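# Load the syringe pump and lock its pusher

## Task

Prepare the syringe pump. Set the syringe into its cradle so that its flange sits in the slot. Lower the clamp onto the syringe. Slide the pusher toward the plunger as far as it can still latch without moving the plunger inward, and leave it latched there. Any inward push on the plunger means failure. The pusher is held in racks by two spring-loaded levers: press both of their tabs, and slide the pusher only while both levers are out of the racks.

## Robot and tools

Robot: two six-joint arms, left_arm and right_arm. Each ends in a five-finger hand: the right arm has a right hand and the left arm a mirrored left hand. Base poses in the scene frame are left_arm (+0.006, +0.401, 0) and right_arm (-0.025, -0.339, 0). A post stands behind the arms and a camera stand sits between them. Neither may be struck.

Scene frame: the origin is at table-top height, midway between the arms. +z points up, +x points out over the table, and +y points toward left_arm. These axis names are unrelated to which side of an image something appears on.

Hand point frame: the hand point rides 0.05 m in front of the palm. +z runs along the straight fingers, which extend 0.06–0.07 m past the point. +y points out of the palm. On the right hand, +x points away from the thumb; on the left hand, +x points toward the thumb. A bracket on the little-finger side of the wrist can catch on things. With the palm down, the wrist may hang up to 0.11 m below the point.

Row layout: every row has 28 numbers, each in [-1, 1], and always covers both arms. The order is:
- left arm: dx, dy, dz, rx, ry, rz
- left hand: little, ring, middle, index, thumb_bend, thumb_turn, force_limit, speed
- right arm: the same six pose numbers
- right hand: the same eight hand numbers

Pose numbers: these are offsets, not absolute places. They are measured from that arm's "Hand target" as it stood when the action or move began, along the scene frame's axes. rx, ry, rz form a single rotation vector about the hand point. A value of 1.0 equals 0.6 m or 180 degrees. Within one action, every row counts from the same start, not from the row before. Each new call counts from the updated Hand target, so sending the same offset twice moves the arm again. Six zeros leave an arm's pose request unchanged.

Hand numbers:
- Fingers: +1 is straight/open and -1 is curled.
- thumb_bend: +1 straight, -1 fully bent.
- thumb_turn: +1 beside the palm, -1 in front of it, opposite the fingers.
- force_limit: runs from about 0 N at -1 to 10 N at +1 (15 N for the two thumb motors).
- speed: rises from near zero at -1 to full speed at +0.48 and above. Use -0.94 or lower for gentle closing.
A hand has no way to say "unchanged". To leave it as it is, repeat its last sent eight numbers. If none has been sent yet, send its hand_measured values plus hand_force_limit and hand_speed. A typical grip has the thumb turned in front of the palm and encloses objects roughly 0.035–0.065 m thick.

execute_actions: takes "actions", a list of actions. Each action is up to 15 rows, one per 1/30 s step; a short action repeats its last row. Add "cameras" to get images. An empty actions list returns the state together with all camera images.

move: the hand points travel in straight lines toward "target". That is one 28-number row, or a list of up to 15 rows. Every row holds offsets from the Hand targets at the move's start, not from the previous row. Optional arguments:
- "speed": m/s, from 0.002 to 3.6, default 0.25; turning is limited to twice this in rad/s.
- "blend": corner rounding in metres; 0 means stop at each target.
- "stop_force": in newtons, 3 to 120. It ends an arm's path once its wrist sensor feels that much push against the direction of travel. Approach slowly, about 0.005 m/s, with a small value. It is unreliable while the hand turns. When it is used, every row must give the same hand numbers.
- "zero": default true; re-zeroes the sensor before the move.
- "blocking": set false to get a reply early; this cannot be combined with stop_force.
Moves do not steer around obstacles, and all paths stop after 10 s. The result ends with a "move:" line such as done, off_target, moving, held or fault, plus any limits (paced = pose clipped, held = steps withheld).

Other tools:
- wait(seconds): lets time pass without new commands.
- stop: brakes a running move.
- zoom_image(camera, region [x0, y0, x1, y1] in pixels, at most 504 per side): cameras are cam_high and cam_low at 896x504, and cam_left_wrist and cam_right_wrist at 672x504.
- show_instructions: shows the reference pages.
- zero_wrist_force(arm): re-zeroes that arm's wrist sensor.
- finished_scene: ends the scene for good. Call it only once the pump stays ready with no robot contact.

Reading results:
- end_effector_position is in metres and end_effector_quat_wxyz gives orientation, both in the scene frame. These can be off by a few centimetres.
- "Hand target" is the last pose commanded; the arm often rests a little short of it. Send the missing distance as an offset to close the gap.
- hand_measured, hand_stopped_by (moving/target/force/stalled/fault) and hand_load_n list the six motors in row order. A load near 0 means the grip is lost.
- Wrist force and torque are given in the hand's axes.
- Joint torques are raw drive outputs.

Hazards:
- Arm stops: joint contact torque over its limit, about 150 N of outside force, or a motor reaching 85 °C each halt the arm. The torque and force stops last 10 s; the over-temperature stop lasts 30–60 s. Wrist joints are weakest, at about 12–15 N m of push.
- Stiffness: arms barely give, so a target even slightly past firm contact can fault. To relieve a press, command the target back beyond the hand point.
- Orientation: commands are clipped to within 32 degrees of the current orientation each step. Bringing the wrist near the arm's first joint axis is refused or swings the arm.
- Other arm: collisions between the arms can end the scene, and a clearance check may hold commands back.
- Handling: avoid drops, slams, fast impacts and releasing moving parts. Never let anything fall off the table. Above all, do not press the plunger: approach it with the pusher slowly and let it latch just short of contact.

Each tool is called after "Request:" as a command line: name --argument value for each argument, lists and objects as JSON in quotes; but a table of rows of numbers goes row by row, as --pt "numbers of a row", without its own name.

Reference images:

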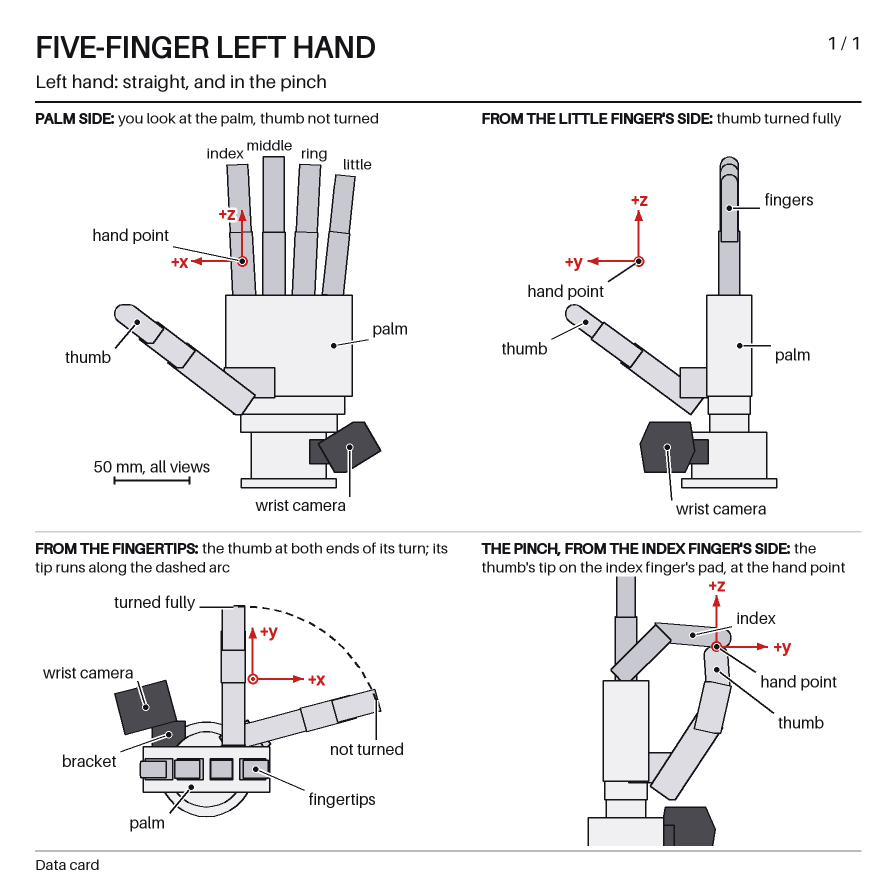

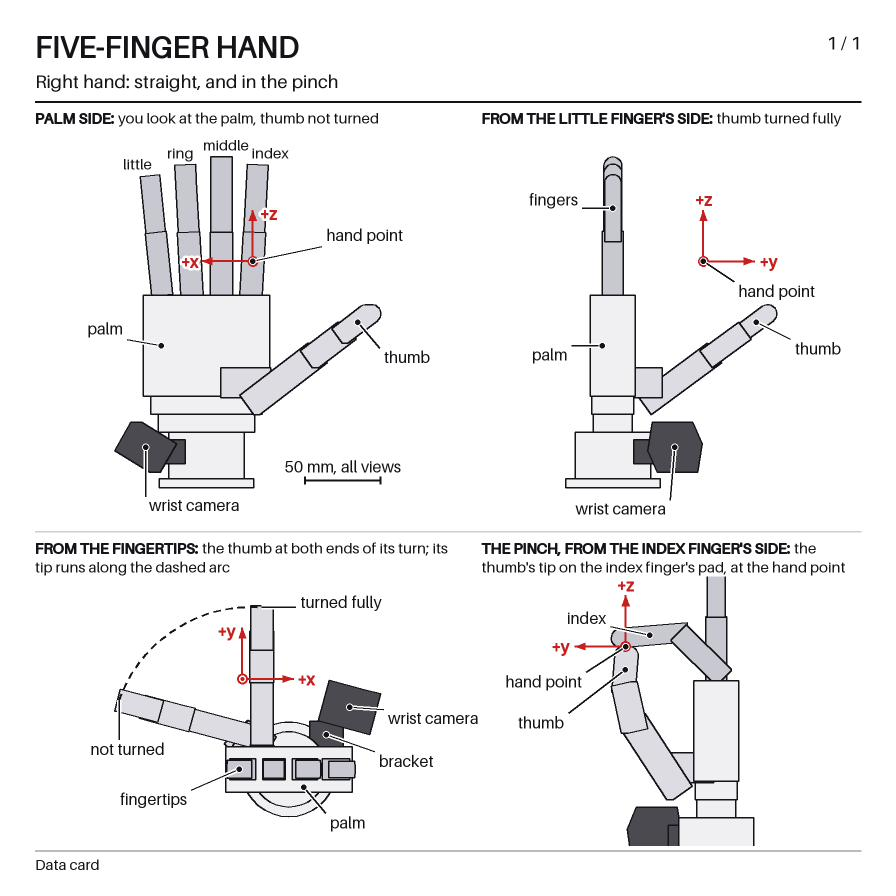

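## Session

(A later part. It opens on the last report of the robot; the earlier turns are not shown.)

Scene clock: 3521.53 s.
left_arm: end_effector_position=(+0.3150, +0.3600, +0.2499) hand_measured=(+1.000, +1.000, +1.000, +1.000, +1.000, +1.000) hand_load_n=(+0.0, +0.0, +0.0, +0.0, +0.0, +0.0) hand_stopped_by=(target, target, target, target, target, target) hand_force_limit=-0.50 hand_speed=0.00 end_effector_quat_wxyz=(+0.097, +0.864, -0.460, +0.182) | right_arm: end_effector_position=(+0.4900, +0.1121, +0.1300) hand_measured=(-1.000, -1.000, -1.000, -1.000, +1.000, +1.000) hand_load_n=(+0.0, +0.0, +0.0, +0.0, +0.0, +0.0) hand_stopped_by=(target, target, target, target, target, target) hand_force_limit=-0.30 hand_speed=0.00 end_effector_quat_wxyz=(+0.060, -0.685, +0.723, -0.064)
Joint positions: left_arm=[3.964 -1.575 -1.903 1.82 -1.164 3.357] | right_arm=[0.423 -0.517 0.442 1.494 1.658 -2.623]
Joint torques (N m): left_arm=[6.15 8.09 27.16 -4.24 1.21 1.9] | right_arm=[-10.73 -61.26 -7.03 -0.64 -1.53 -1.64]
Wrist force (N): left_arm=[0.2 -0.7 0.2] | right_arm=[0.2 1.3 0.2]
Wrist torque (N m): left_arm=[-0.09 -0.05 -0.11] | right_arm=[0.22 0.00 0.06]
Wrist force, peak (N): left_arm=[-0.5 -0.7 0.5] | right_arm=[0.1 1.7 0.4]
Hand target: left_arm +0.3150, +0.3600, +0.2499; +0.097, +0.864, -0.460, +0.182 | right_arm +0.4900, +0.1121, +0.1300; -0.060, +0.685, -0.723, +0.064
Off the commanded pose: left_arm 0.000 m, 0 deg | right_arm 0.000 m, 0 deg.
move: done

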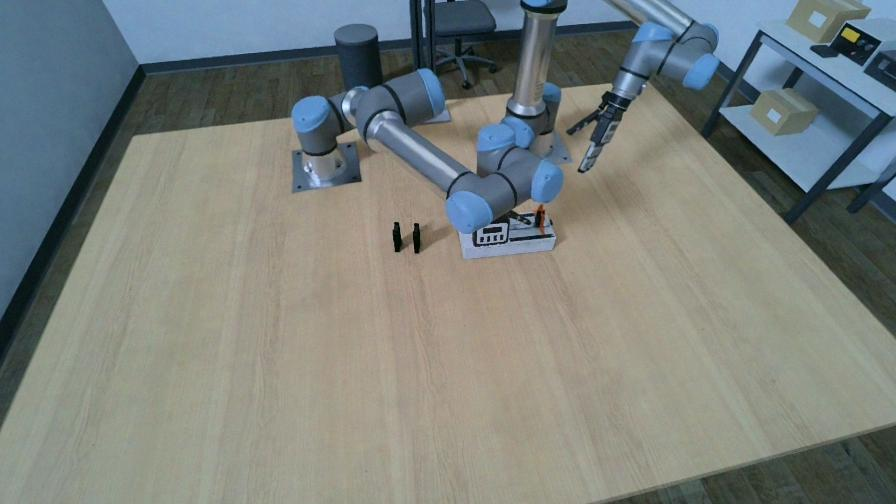

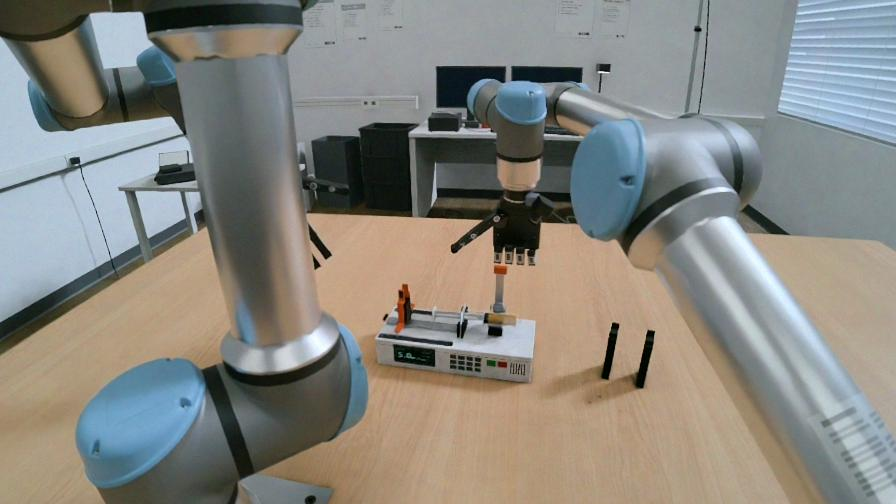

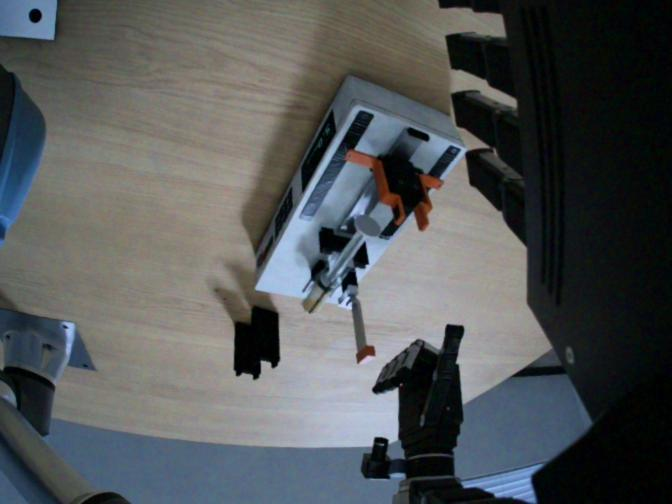

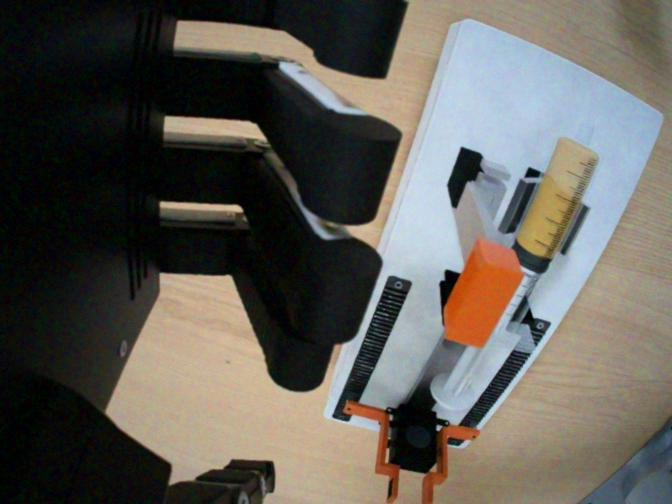

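Request:
move --target '[0,0,0,0,0,0,1,1,1,1,1,1,-0.5,0,-0.1,0,0,0,0,0,-1,-1,-1,-1,1,1,-0.3,0]' --speed 0.02 --stop_force 3 --cameras '["cam_left_wrist","cam_low","cam_right_wrist"]'

Scene clock: 3547.33 s.
left_arm: end_effector_position=(+0.3150, +0.3600, +0.2499) hand_measured=(+1.000, +1.000, +1.000, +1.000, +1.000, +1.000) hand_load_n=(+0.0, +0.0, +0.0, +0.0, +0.0, +0.0) hand_stopped_by=(target, target, target, target, target, target) hand_force_limit=-0.50 hand_speed=0.00 end_effector_quat_wxyz=(+0.097, +0.864, -0.460, +0.182) | right_arm: end_effector_position=(+0.4300, +0.1121, +0.1300) hand_measured=(-1.000, -1.000, -1.000, -1.000, +1.000, +1.000) hand_load_n=(+0.5, +0.0, +0.0, +0.0, +0.0, +0.0) hand_stopped_by=(target, target, target, target, target, target) hand_force_limit=-0.30 hand_speed=0.00 end_effector_quat_wxyz=(+0.060, -0.685, +0.723, -0.064)
Joint positions: left_arm=[3.964 -1.575 -1.903 1.82 -1.164 3.357] | right_arm=[0.468 -0.707 0.801 1.329 1.665 -2.579]
Joint torques (N m): left_arm=[4.28 8.22 28.57 -4.24 1.34 1.96] | right_arm=[12.26 -57.16 -7.49 -0.35 1.94 1.8]
Wrist force (N): left_arm=[-0.2 -0.6 0.2] | right_arm=[0.4 0.3 0.0]
Wrist torque (N m): left_arm=[-0.08 -0.01 -0.12] | right_arm=[0.19 -0.04 -0.04]
Wrist force, peak (N): left_arm=[0.2 -1.0 0.0] | right_arm=[-0.5 -1.2 -1.6]
Hand target: left_arm +0.3150, +0.3600, +0.2499; +0.097, +0.864, -0.460, +0.182 | right_arm +0.4300, +0.1121, +0.1300; -0.060, +0.685, -0.723, +0.064
Off the commanded pose: left_arm 0.000 m, 0 deg | right_arm 0.000 m, 0 deg.
move: done
Images, in order (width x height): cam_low 896x504, cam_left_wrist 672x504, cam_right_wrist 672x504.

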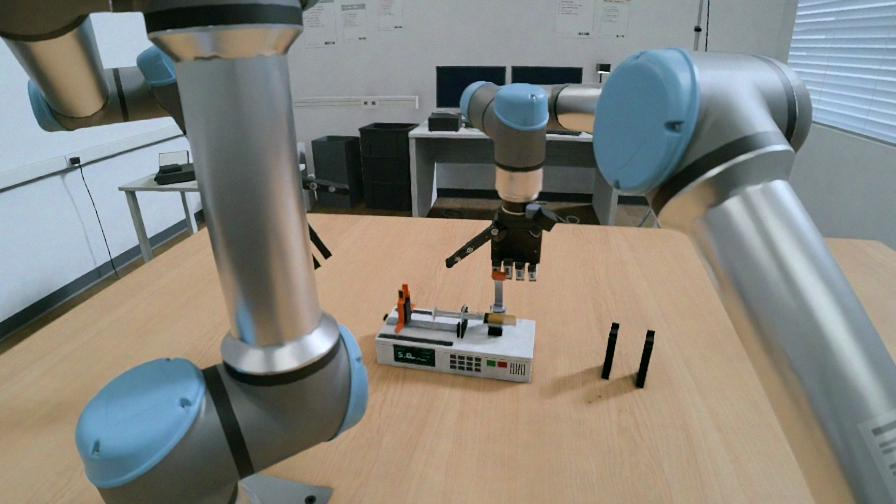

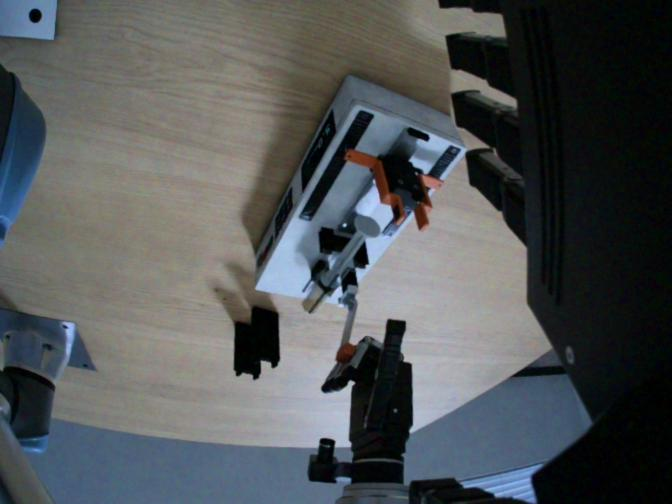

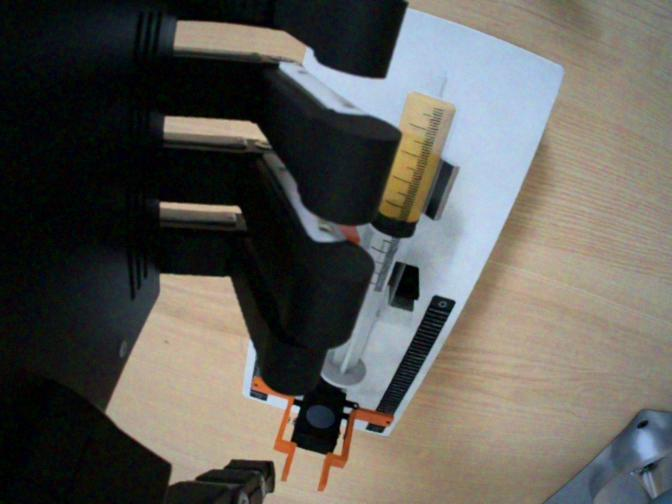

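Request:
zoom_image --camera "cam_left_wrist" --region '[270, 260, 430, 420]'

Request:
zoom_image --camera "cam_low" --region '[440, 200, 560, 350]'

Scaled by 3.150 from the camera's image (finer frame: 960x720).

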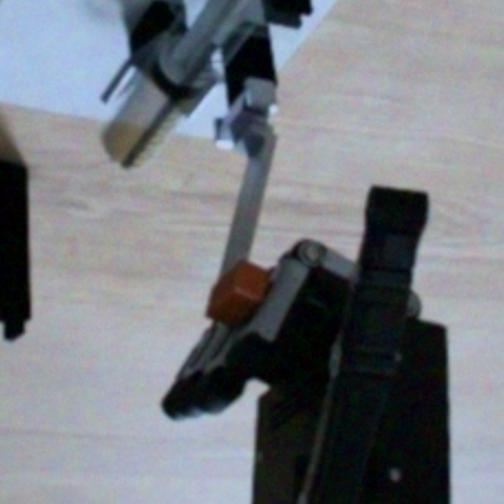

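Scaled by 3.360 from the camera's image (finer frame: 1280x720).

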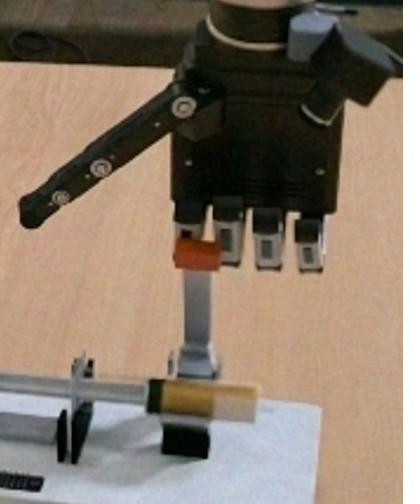

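Request:
move --pt "0 0 0 0 0 0 1 1 1 1 1 1 -0.5 0 -0.0608 0 0.003 0 0 0 -1 -1 -1 -1 1 1 -0.3 0" --pt "0 0 0 0 0 0 1 1 1 1 1 1 -0.5 0 -0.0988 0 -0.0033 0 0 0 -1 -1 -1 -1 1 1 -0.3 0" --speed 0.03 --blend '[0.005,0]' --stop_force 12 --cameras '["cam_left_wrist","cam_low","cam_right_wrist","cam_high"]'

Request:
zoom_image --camera "cam_left_wrist" --region '[270, 220, 430, 380]'

Request:
zoom_image --camera "cam_low" --region '[440, 200, 560, 350]'

Scene clock: 3575.47 s.
left_arm: end_effector_position=(+0.3150, +0.3600, +0.2499) hand_measured=(+1.000, +1.000, +1.000, +1.000, +1.000, +1.000) hand_load_n=(+0.0, +0.0, +0.0, +0.0, +0.0, +0.0) hand_stopped_by=(target, target, target, target, target, target) hand_force_limit=-0.50 hand_speed=0.00 end_effector_quat_wxyz=(+0.097, +0.864, -0.460, +0.182) | right_arm: end_effector_position=(+0.3707, +0.1121, +0.1280) hand_measured=(-1.000, -1.000, -1.000, -1.000, +1.000, +1.000) hand_load_n=(+0.0, +0.0, +0.0, +0.0, +0.0, +0.0) hand_stopped_by=(target, target, target, target, target, target) hand_force_limit=-0.30 hand_speed=0.00 end_effector_quat_wxyz=(+0.060, -0.685, +0.723, -0.064)
Joint positions: left_arm=[3.964 -1.575 -1.903 1.82 -1.164 3.357] | right_arm=[0.519 -0.834 1.035 1.227 1.672 -2.528]
Joint torques (N m): left_arm=[5.71 8.26 28.2 -4.16 1.28 1.74] | right_arm=[12.17 -52.48 -7.31 -0.36 2 1.68]
Wrist force (N): left_arm=[0.3 -0.7 -0.2] | right_arm=[-0.1 0.9 -0.3]
Wrist torque (N m): left_arm=[-0.08 -0.08 -0.09] | right_arm=[0.26 0.03 -0.04]
Wrist force, peak (N): left_arm=[0.2 -0.9 0.2] | right_arm=[0.1 0.9 -0.9]
Hand target: left_arm +0.3150, +0.3600, +0.2499; +0.097, +0.864, -0.460, +0.182 | right_arm +0.3707, +0.1121, +0.1280; -0.060, +0.685, -0.723, +0.064
Off the commanded pose: left_arm 0.000 m, 0 deg | right_arm 0.000 m, 0 deg.
move: done

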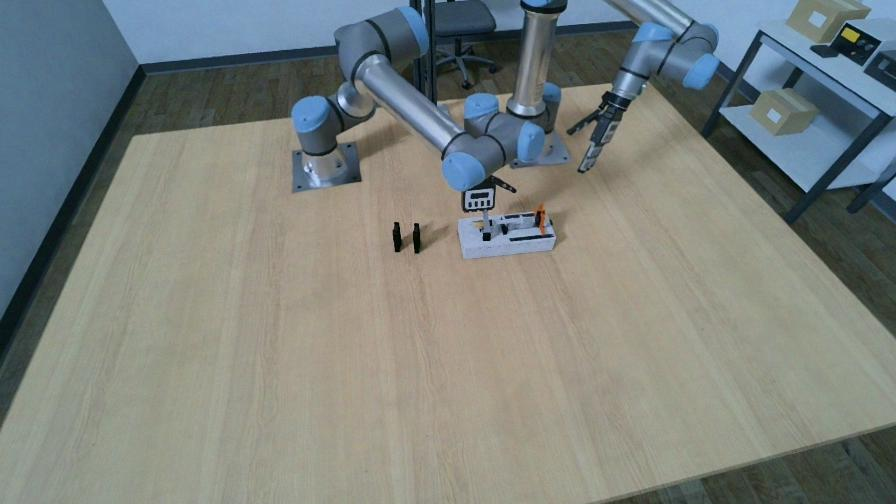

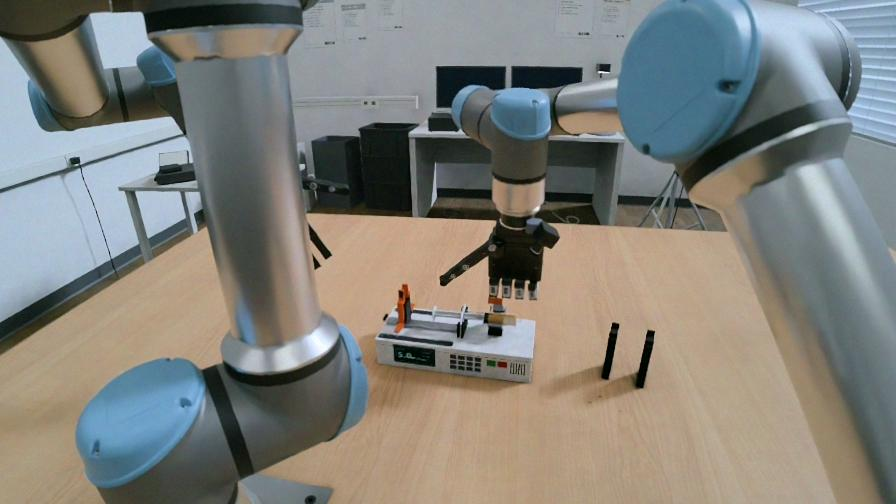

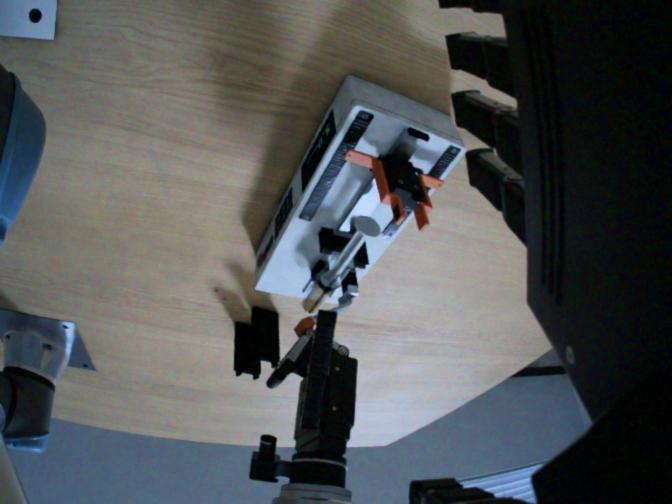

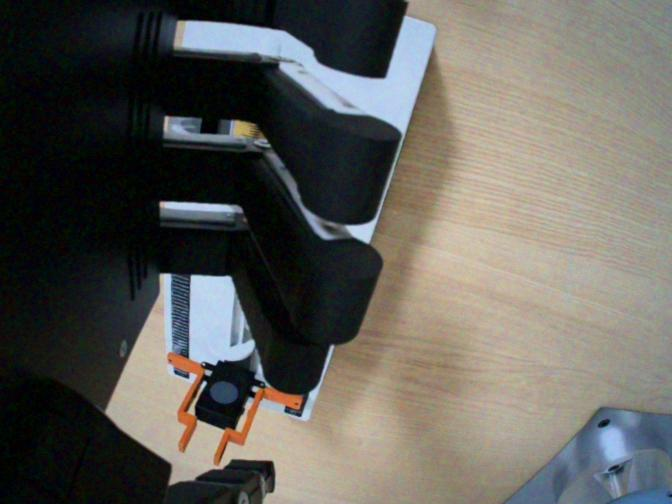

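Scaled by 3.150 from the camera's image (finer frame: 960x720).

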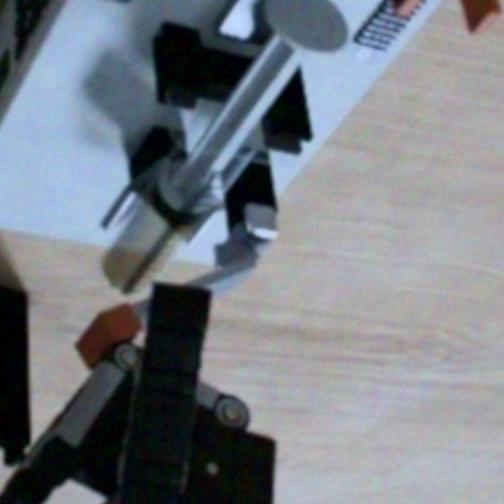

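Scaled by 3.360 from the camera's image (finer frame: 1280x720).

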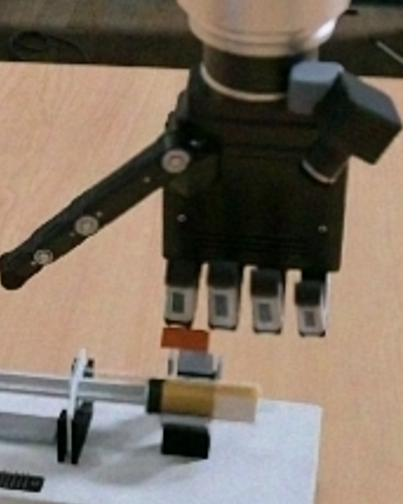

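Request:
move --pt "0 0 0 0 0 0 1 1 1 1 1 1 -0.5 0 -0.0167 0 -0.0167 0 0 0 -1 -1 -1 -1 1 1 -0.3 0" --pt "0 0 0 0 0 0 1 1 1 1 1 1 -0.5 0 -0.03 0 -0.05 0 0 0 -1 -1 -1 -1 1 1 -0.3 0" --speed 0.02 --blend '[0.005,0]' --stop_force 10 --cameras '["cam_left_wrist","cam_low","cam_right_wrist","cam_high"]'

Request:
zoom_image --camera "cam_left_wrist" --region '[270, 220, 430, 380]'

Request:
zoom_image --camera "cam_low" --region '[440, 200, 560, 350]'

Scene clock: 3588.37 s.
left_arm: end_effector_position=(+0.3150, +0.3600, +0.2499) hand_measured=(+1.000, +1.000, +1.000, +1.000, +1.000, +1.000) hand_load_n=(+0.0, +0.0, +0.0, +0.0, +0.0, +0.0) hand_stopped_by=(target, target, target, target, target, target) hand_force_limit=-0.50 hand_speed=0.00 end_effector_quat_wxyz=(+0.097, +0.864, -0.460, +0.182) | right_arm: end_effector_position=(+0.3527, +0.1121, +0.0980) hand_measured=(-1.000, -1.000, -1.000, -1.000, +1.000, +1.000) hand_load_n=(+0.0, +0.0, +0.0, +0.0, +0.0, +0.0) hand_stopped_by=(target, target, target, target, target, target) hand_force_limit=-0.30 hand_speed=0.00 end_effector_quat_wxyz=(+0.060, -0.685, +0.723, -0.064)
Joint positions: left_arm=[3.964 -1.575 -1.903 1.82 -1.164 3.357] | right_arm=[0.537 -0.848 1.138 1.14 1.675 -2.511]
Joint torques (N m): left_arm=[4.62 8.5 27.31 -4.07 1.54 1.87] | right_arm=[11.39 -31.51 -6.87 -0.53 1.98 1.81]
Wrist force (N): left_arm=[-0.2 -0.3 0.2] | right_arm=[0.1 1.3 -0.7]
Wrist torque (N m): left_arm=[-0.03 0.01 -0.15] | right_arm=[0.31 0.00 -0.03]
Wrist force, peak (N): left_arm=[0.1 -0.8 0.5] | right_arm=[0.1 1.9 -1.4]
Hand target: left_arm +0.3150, +0.3600, +0.2499; +0.097, +0.864, -0.460, +0.182 | right_arm +0.3527, +0.1121, +0.0980; -0.060, +0.685, -0.723, +0.064
Off the commanded pose: left_arm 0.000 m, 0 deg | right_arm 0.000 m, 0 deg.
move: done

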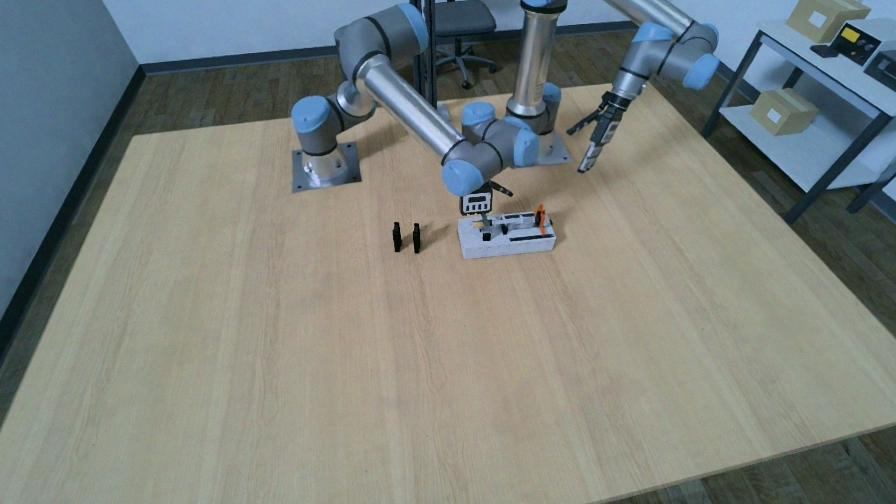

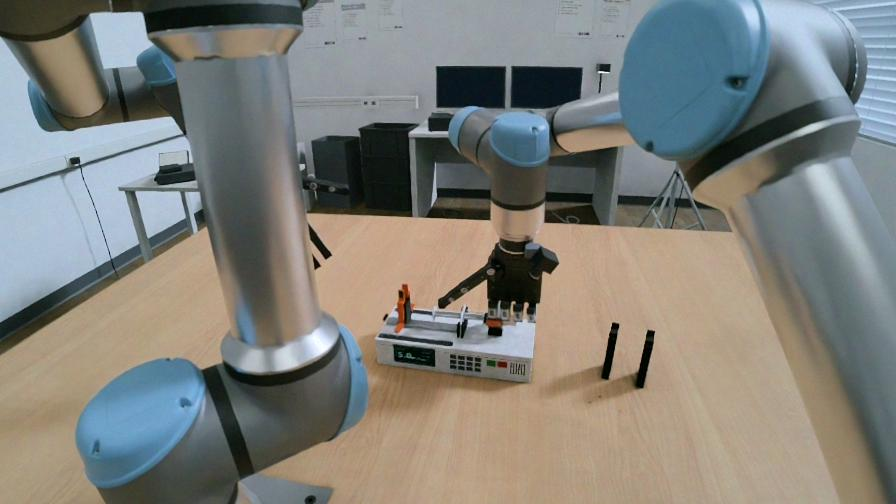

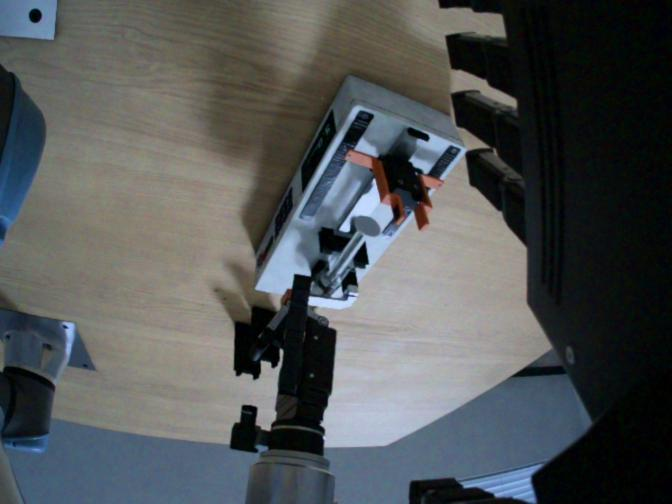

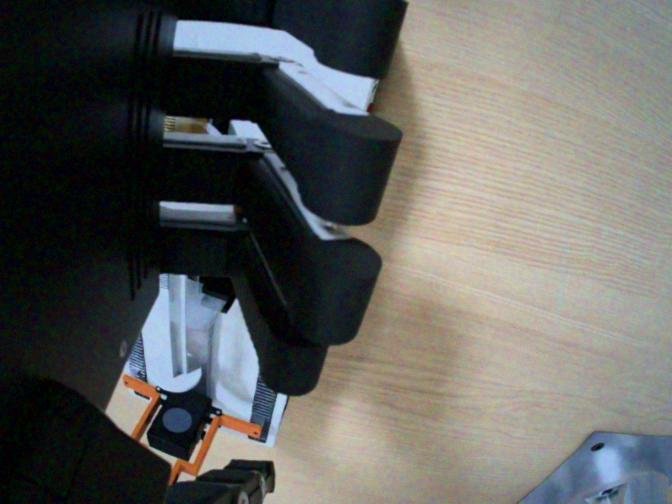

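Scaled by 3.150 from the camera's image (finer frame: 960x720).

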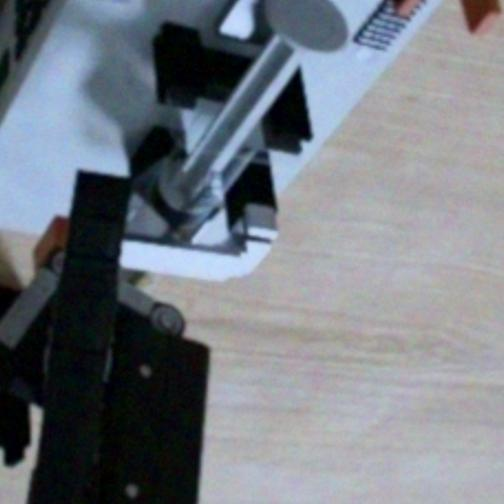

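Scaled by 3.360 from the camera's image (finer frame: 1280x720).

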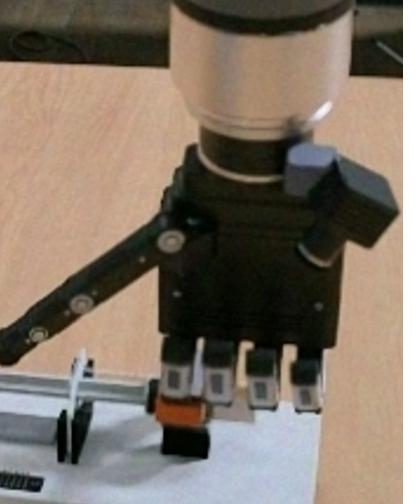

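Request:
move --target '[0,0,0,0,0,0,1,1,1,1,1,1,-0.5,0,-0.008,0,-0.025,0,0,0,-1,-1,-1,-1,1,1,-0.3,0]' --speed 0.01 --stop_force 10 --cameras '["cam_left_wrist","cam_low","cam_high"]'

Request:
zoom_image --camera "cam_left_wrist" --region '[240, 220, 400, 380]'

Request:
zoom_image --camera "cam_low" --region '[450, 270, 530, 350]'

Scene clock: 3605.53 s.
left_arm: end_effector_position=(+0.3150, +0.3600, +0.2499) hand_measured=(+1.000, +1.000, +1.000, +1.000, +1.000, +1.000) hand_load_n=(+0.0, +0.0, +0.0, +0.0, +0.0, +0.0) hand_stopped_by=(target, target, target, target, target, target) hand_force_limit=-0.50 hand_speed=0.00 end_effector_quat_wxyz=(+0.097, +0.864, -0.460, +0.182) | right_arm: end_effector_position=(+0.3520, +0.1121, +0.0958) hand_measured=(-1.000, -1.000, -1.000, -1.000, +1.000, +1.000) hand_load_n=(+0.0, +0.0, +0.0, +0.0, +0.0, +0.0) hand_stopped_by=(target, target, target, target, target, target) hand_force_limit=-0.30 hand_speed=0.00 end_effector_quat_wxyz=(+0.060, -0.685, +0.723, -0.064)
Joint positions: left_arm=[3.964 -1.575 -1.903 1.82 -1.164 3.357] | right_arm=[0.537 -0.847 1.143 1.134 1.675 -2.51]
Joint torques (N m): left_arm=[5.01 8.15 27.95 -4.16 1.42 1.87] | right_arm=[-7.82 -36.15 -23 4.49 -0.91 -1.69]
Wrist force (N): left_arm=[0.0 -0.6 0.0] | right_arm=[2.2 -1.3 -8.8]
Wrist torque (N m): left_arm=[-0.07 -0.04 -0.12] | right_arm=[0.54 0.01 0.01]
Wrist force, peak (N): left_arm=[0.4 -0.9 0.0] | right_arm=[-0.1 -6.3 -16.3]
Hand target: left_arm +0.3150, +0.3600, +0.2499; +0.097, +0.864, -0.460, +0.182 | right_arm +0.3520, +0.1121, +0.0958; -0.060, +0.685, -0.723, +0.064 (not the last commanded pose)
Off the commanded pose: left_arm 0.000 m, 0 deg | right_arm 0.013 m, 0 deg.
move: contact (right_arm)
Images, in order (width x height): cam_high 896x504, cam_low 896x504, cam_left_wrist 672x504.

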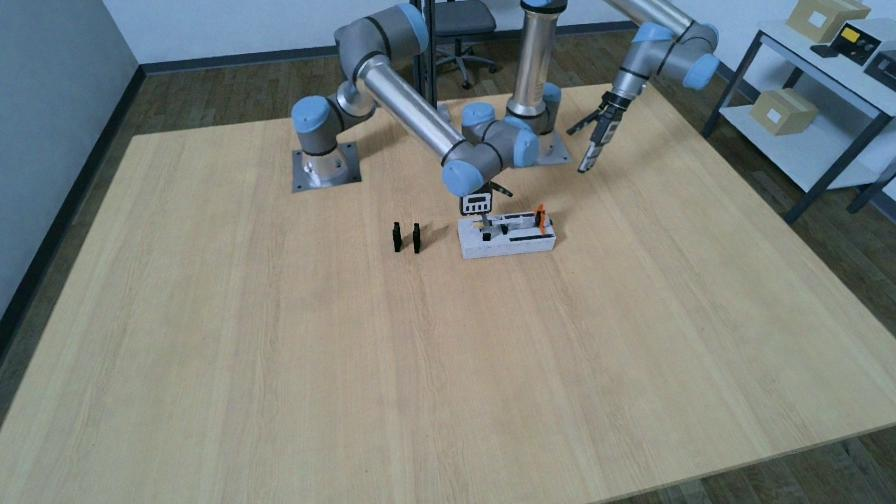

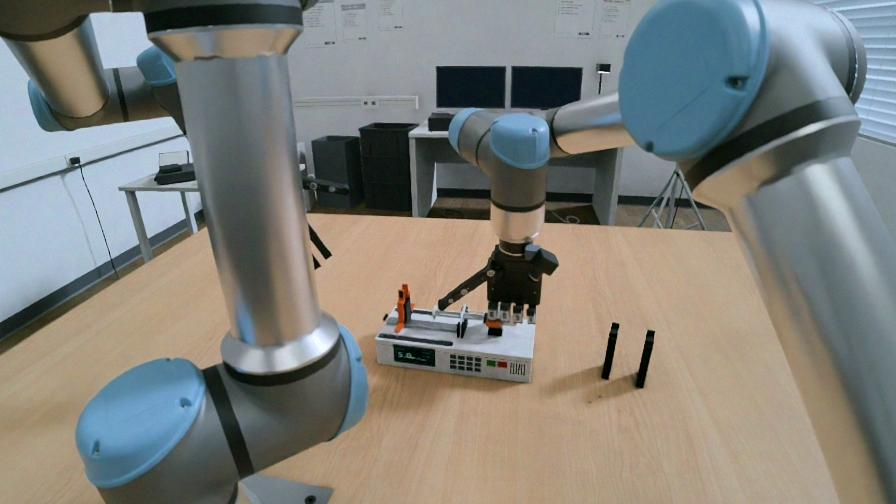

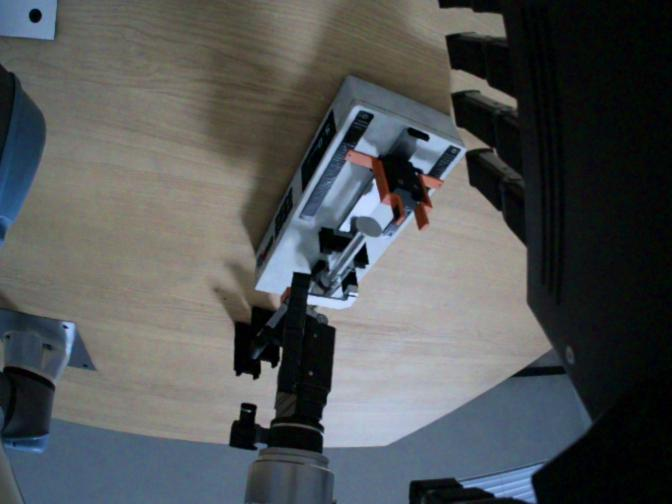

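Scaled by 3.150 from the camera's image (finer frame: 960x720).

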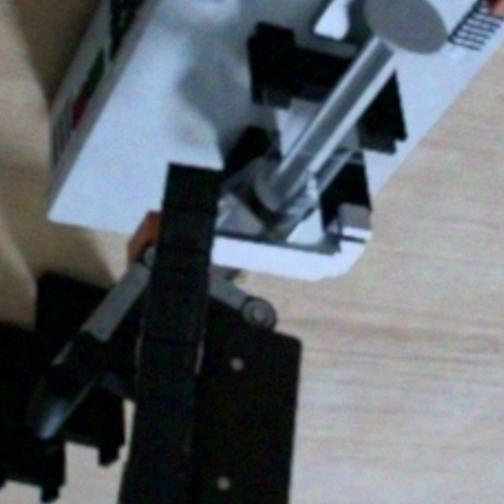

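Scaled by 6.300 from the camera's image (finer frame: 1280x720).

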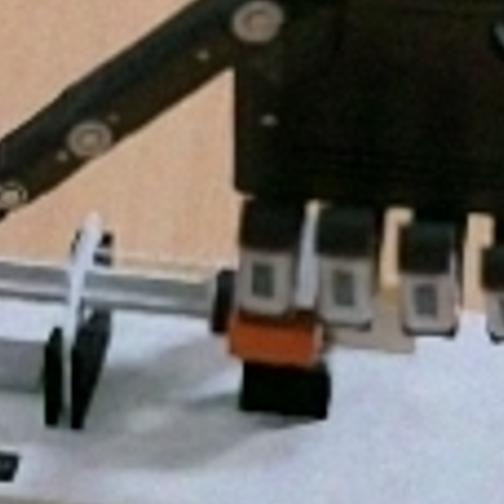

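Request:
move --pt "0 0 0 0 0 0 1 1 1 1 1 1 -0.5 0 0 0 0.02 0 0 0 -1 -1 -1 -1 1 1 -0.3 0" --pt "0 0 0 0 0 0 1 1 1 1 1 1 -0.5 0 0 0 0.2 0 0 0 -1 -1 -1 -1 1 1 -0.3 0" --speed '[0.02,0.15]' --blend '[0.003,0]' --cameras '["cam_left_wrist","cam_low","cam_high","cam_right_wrist"]'

Request:
zoom_image --camera "cam_left_wrist" --region '[240, 200, 400, 360]'

Request:
zoom_image --camera "cam_low" --region '[420, 270, 540, 370]'

Request:
zoom_image --camera "cam_high" --region '[450, 200, 550, 260]'

Scene clock: 3616.10 s.
left_arm: end_effector_position=(+0.3150, +0.3600, +0.2499) hand_measured=(+1.000, +1.000, +1.000, +1.000, +1.000, +1.000) hand_load_n=(+0.0, +0.0, +0.0, +0.0, -0.5, +0.0) hand_stopped_by=(target, target, target, target, target, target) hand_force_limit=-0.50 hand_speed=0.00 end_effector_quat_wxyz=(+0.097, +0.864, -0.460, +0.182) | right_arm: end_effector_position=(+0.3521, +0.1120, +0.2158) hand_measured=(-1.000, -1.000, -1.000, -1.000, +1.000, +1.000) hand_load_n=(+0.0, +0.0, +0.0, +0.0, +0.0, +0.0) hand_stopped_by=(target, target, target, target, target, target) hand_force_limit=-0.30 hand_speed=0.00 end_effector_quat_wxyz=(+0.060, -0.685, +0.723, -0.064)
Joint positions: left_arm=[3.964 -1.575 -1.903 1.82 -1.164 3.357] | right_arm=[0.537 -0.899 0.921 1.408 1.675 -2.51]
Joint torques (N m): left_arm=[5.1 8.04 27.55 -4.16 1.37 1.8] | right_arm=[9.02 -29.7 -24.51 5.15 1.91 -0.01]
Wrist force (N): left_arm=[0.0 -0.8 0.3] | right_arm=[-0.2 1.9 -0.2]
Wrist torque (N m): left_arm=[-0.11 -0.02 -0.11] | right_arm=[0.37 0.06 -0.03]
Wrist force, peak (N): left_arm=[0.1 -0.9 -0.1] | right_arm=[2.3 -0.8 -9.3]
Hand target: left_arm +0.3150, +0.3600, +0.2499; +0.097, +0.864, -0.460, +0.182 | right_arm +0.3520, +0.1121, +0.2158; -0.060, +0.685, -0.723, +0.064
Off the commanded pose: left_arm 0.000 m, 0 deg | right_arm 0.000 m, 0 deg.
move: done

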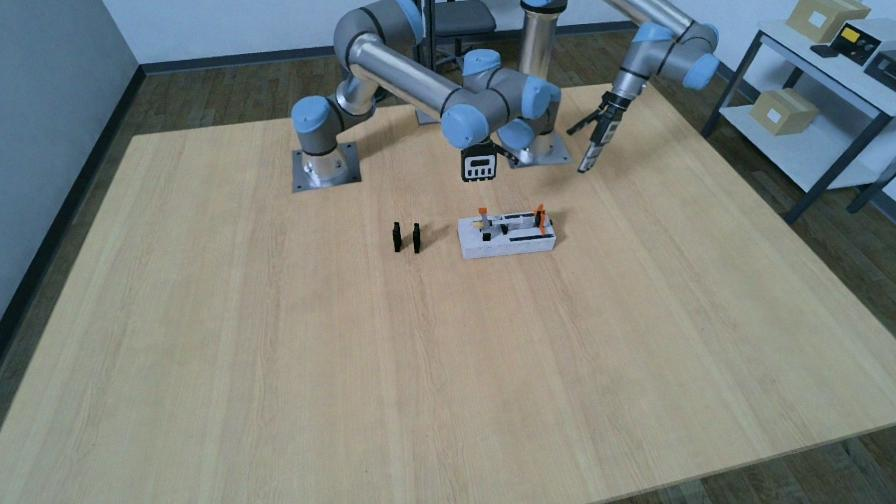

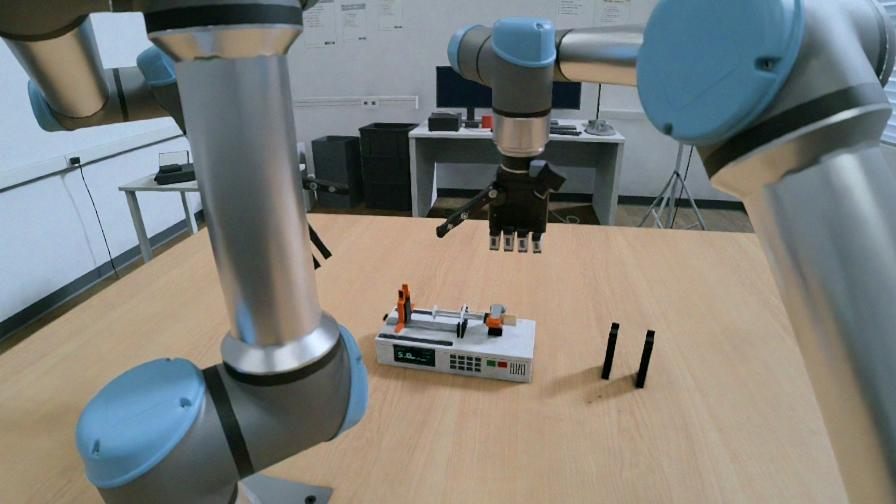

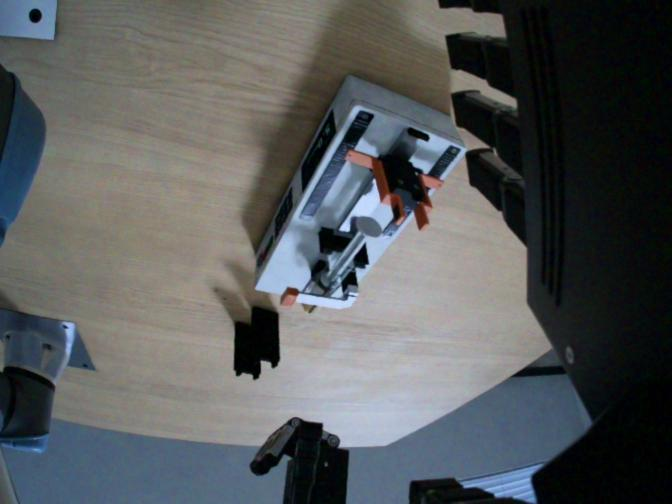

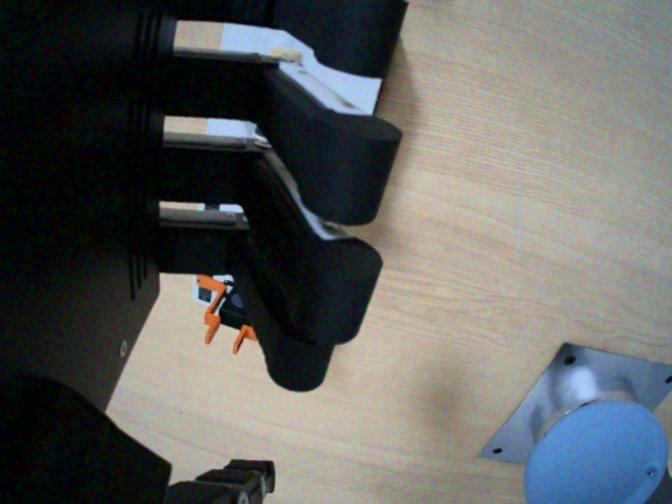

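Scaled by 3.150 from the camera's image (finer frame: 960x720).

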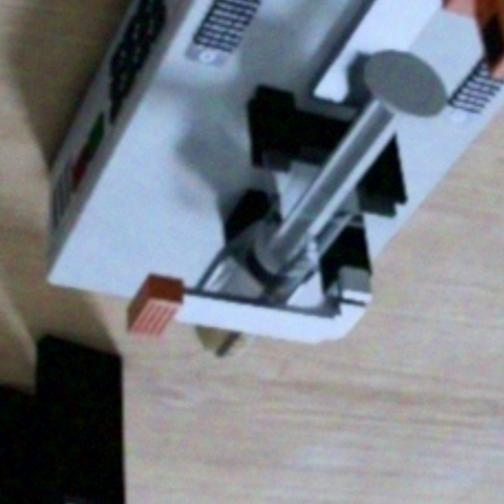

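Scaled by 4.200 from the camera's image (finer frame: 1280x720).

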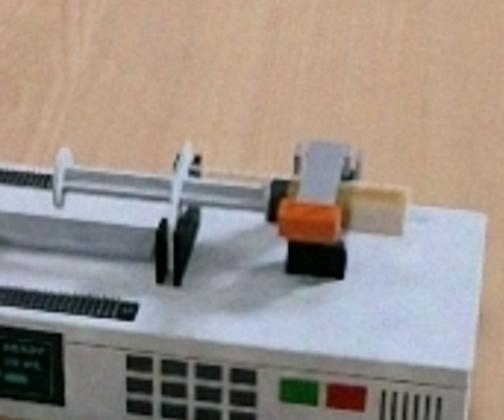

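Scaled by 5.040 from the camera's image (finer frame: 1280x720).

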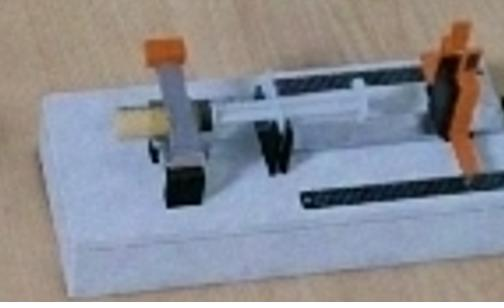

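Request:
zoom_image --camera "cam_low" --region '[375, 270, 455, 350]'

Request:
zoom_image --camera "cam_left_wrist" --region '[330, 130, 470, 250]'

Request:
zoom_image --camera "cam_high" --region '[515, 190, 565, 250]'

Scaled by 6.300 from the camera's image (finer frame: 1280x720).

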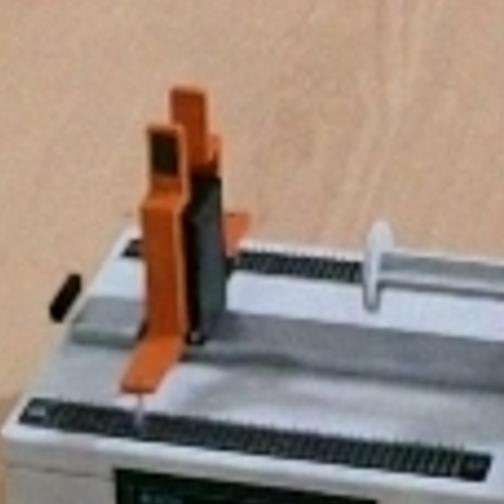

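Scaled by 3.600 from the camera's image (finer frame: 960x720).

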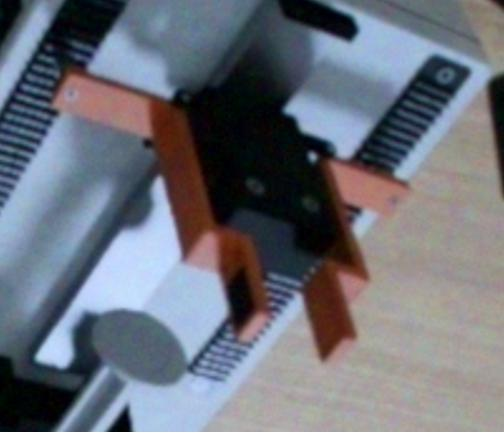

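Scaled by 8.400 from the camera's image (finer frame: 1280x720).

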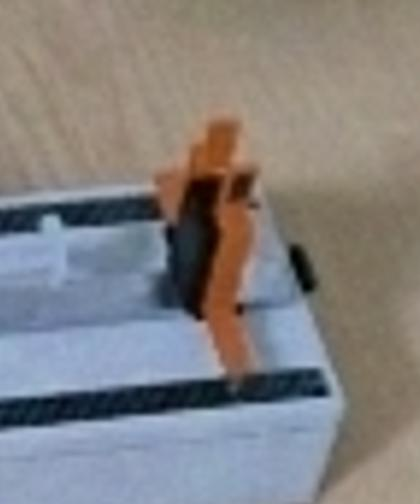

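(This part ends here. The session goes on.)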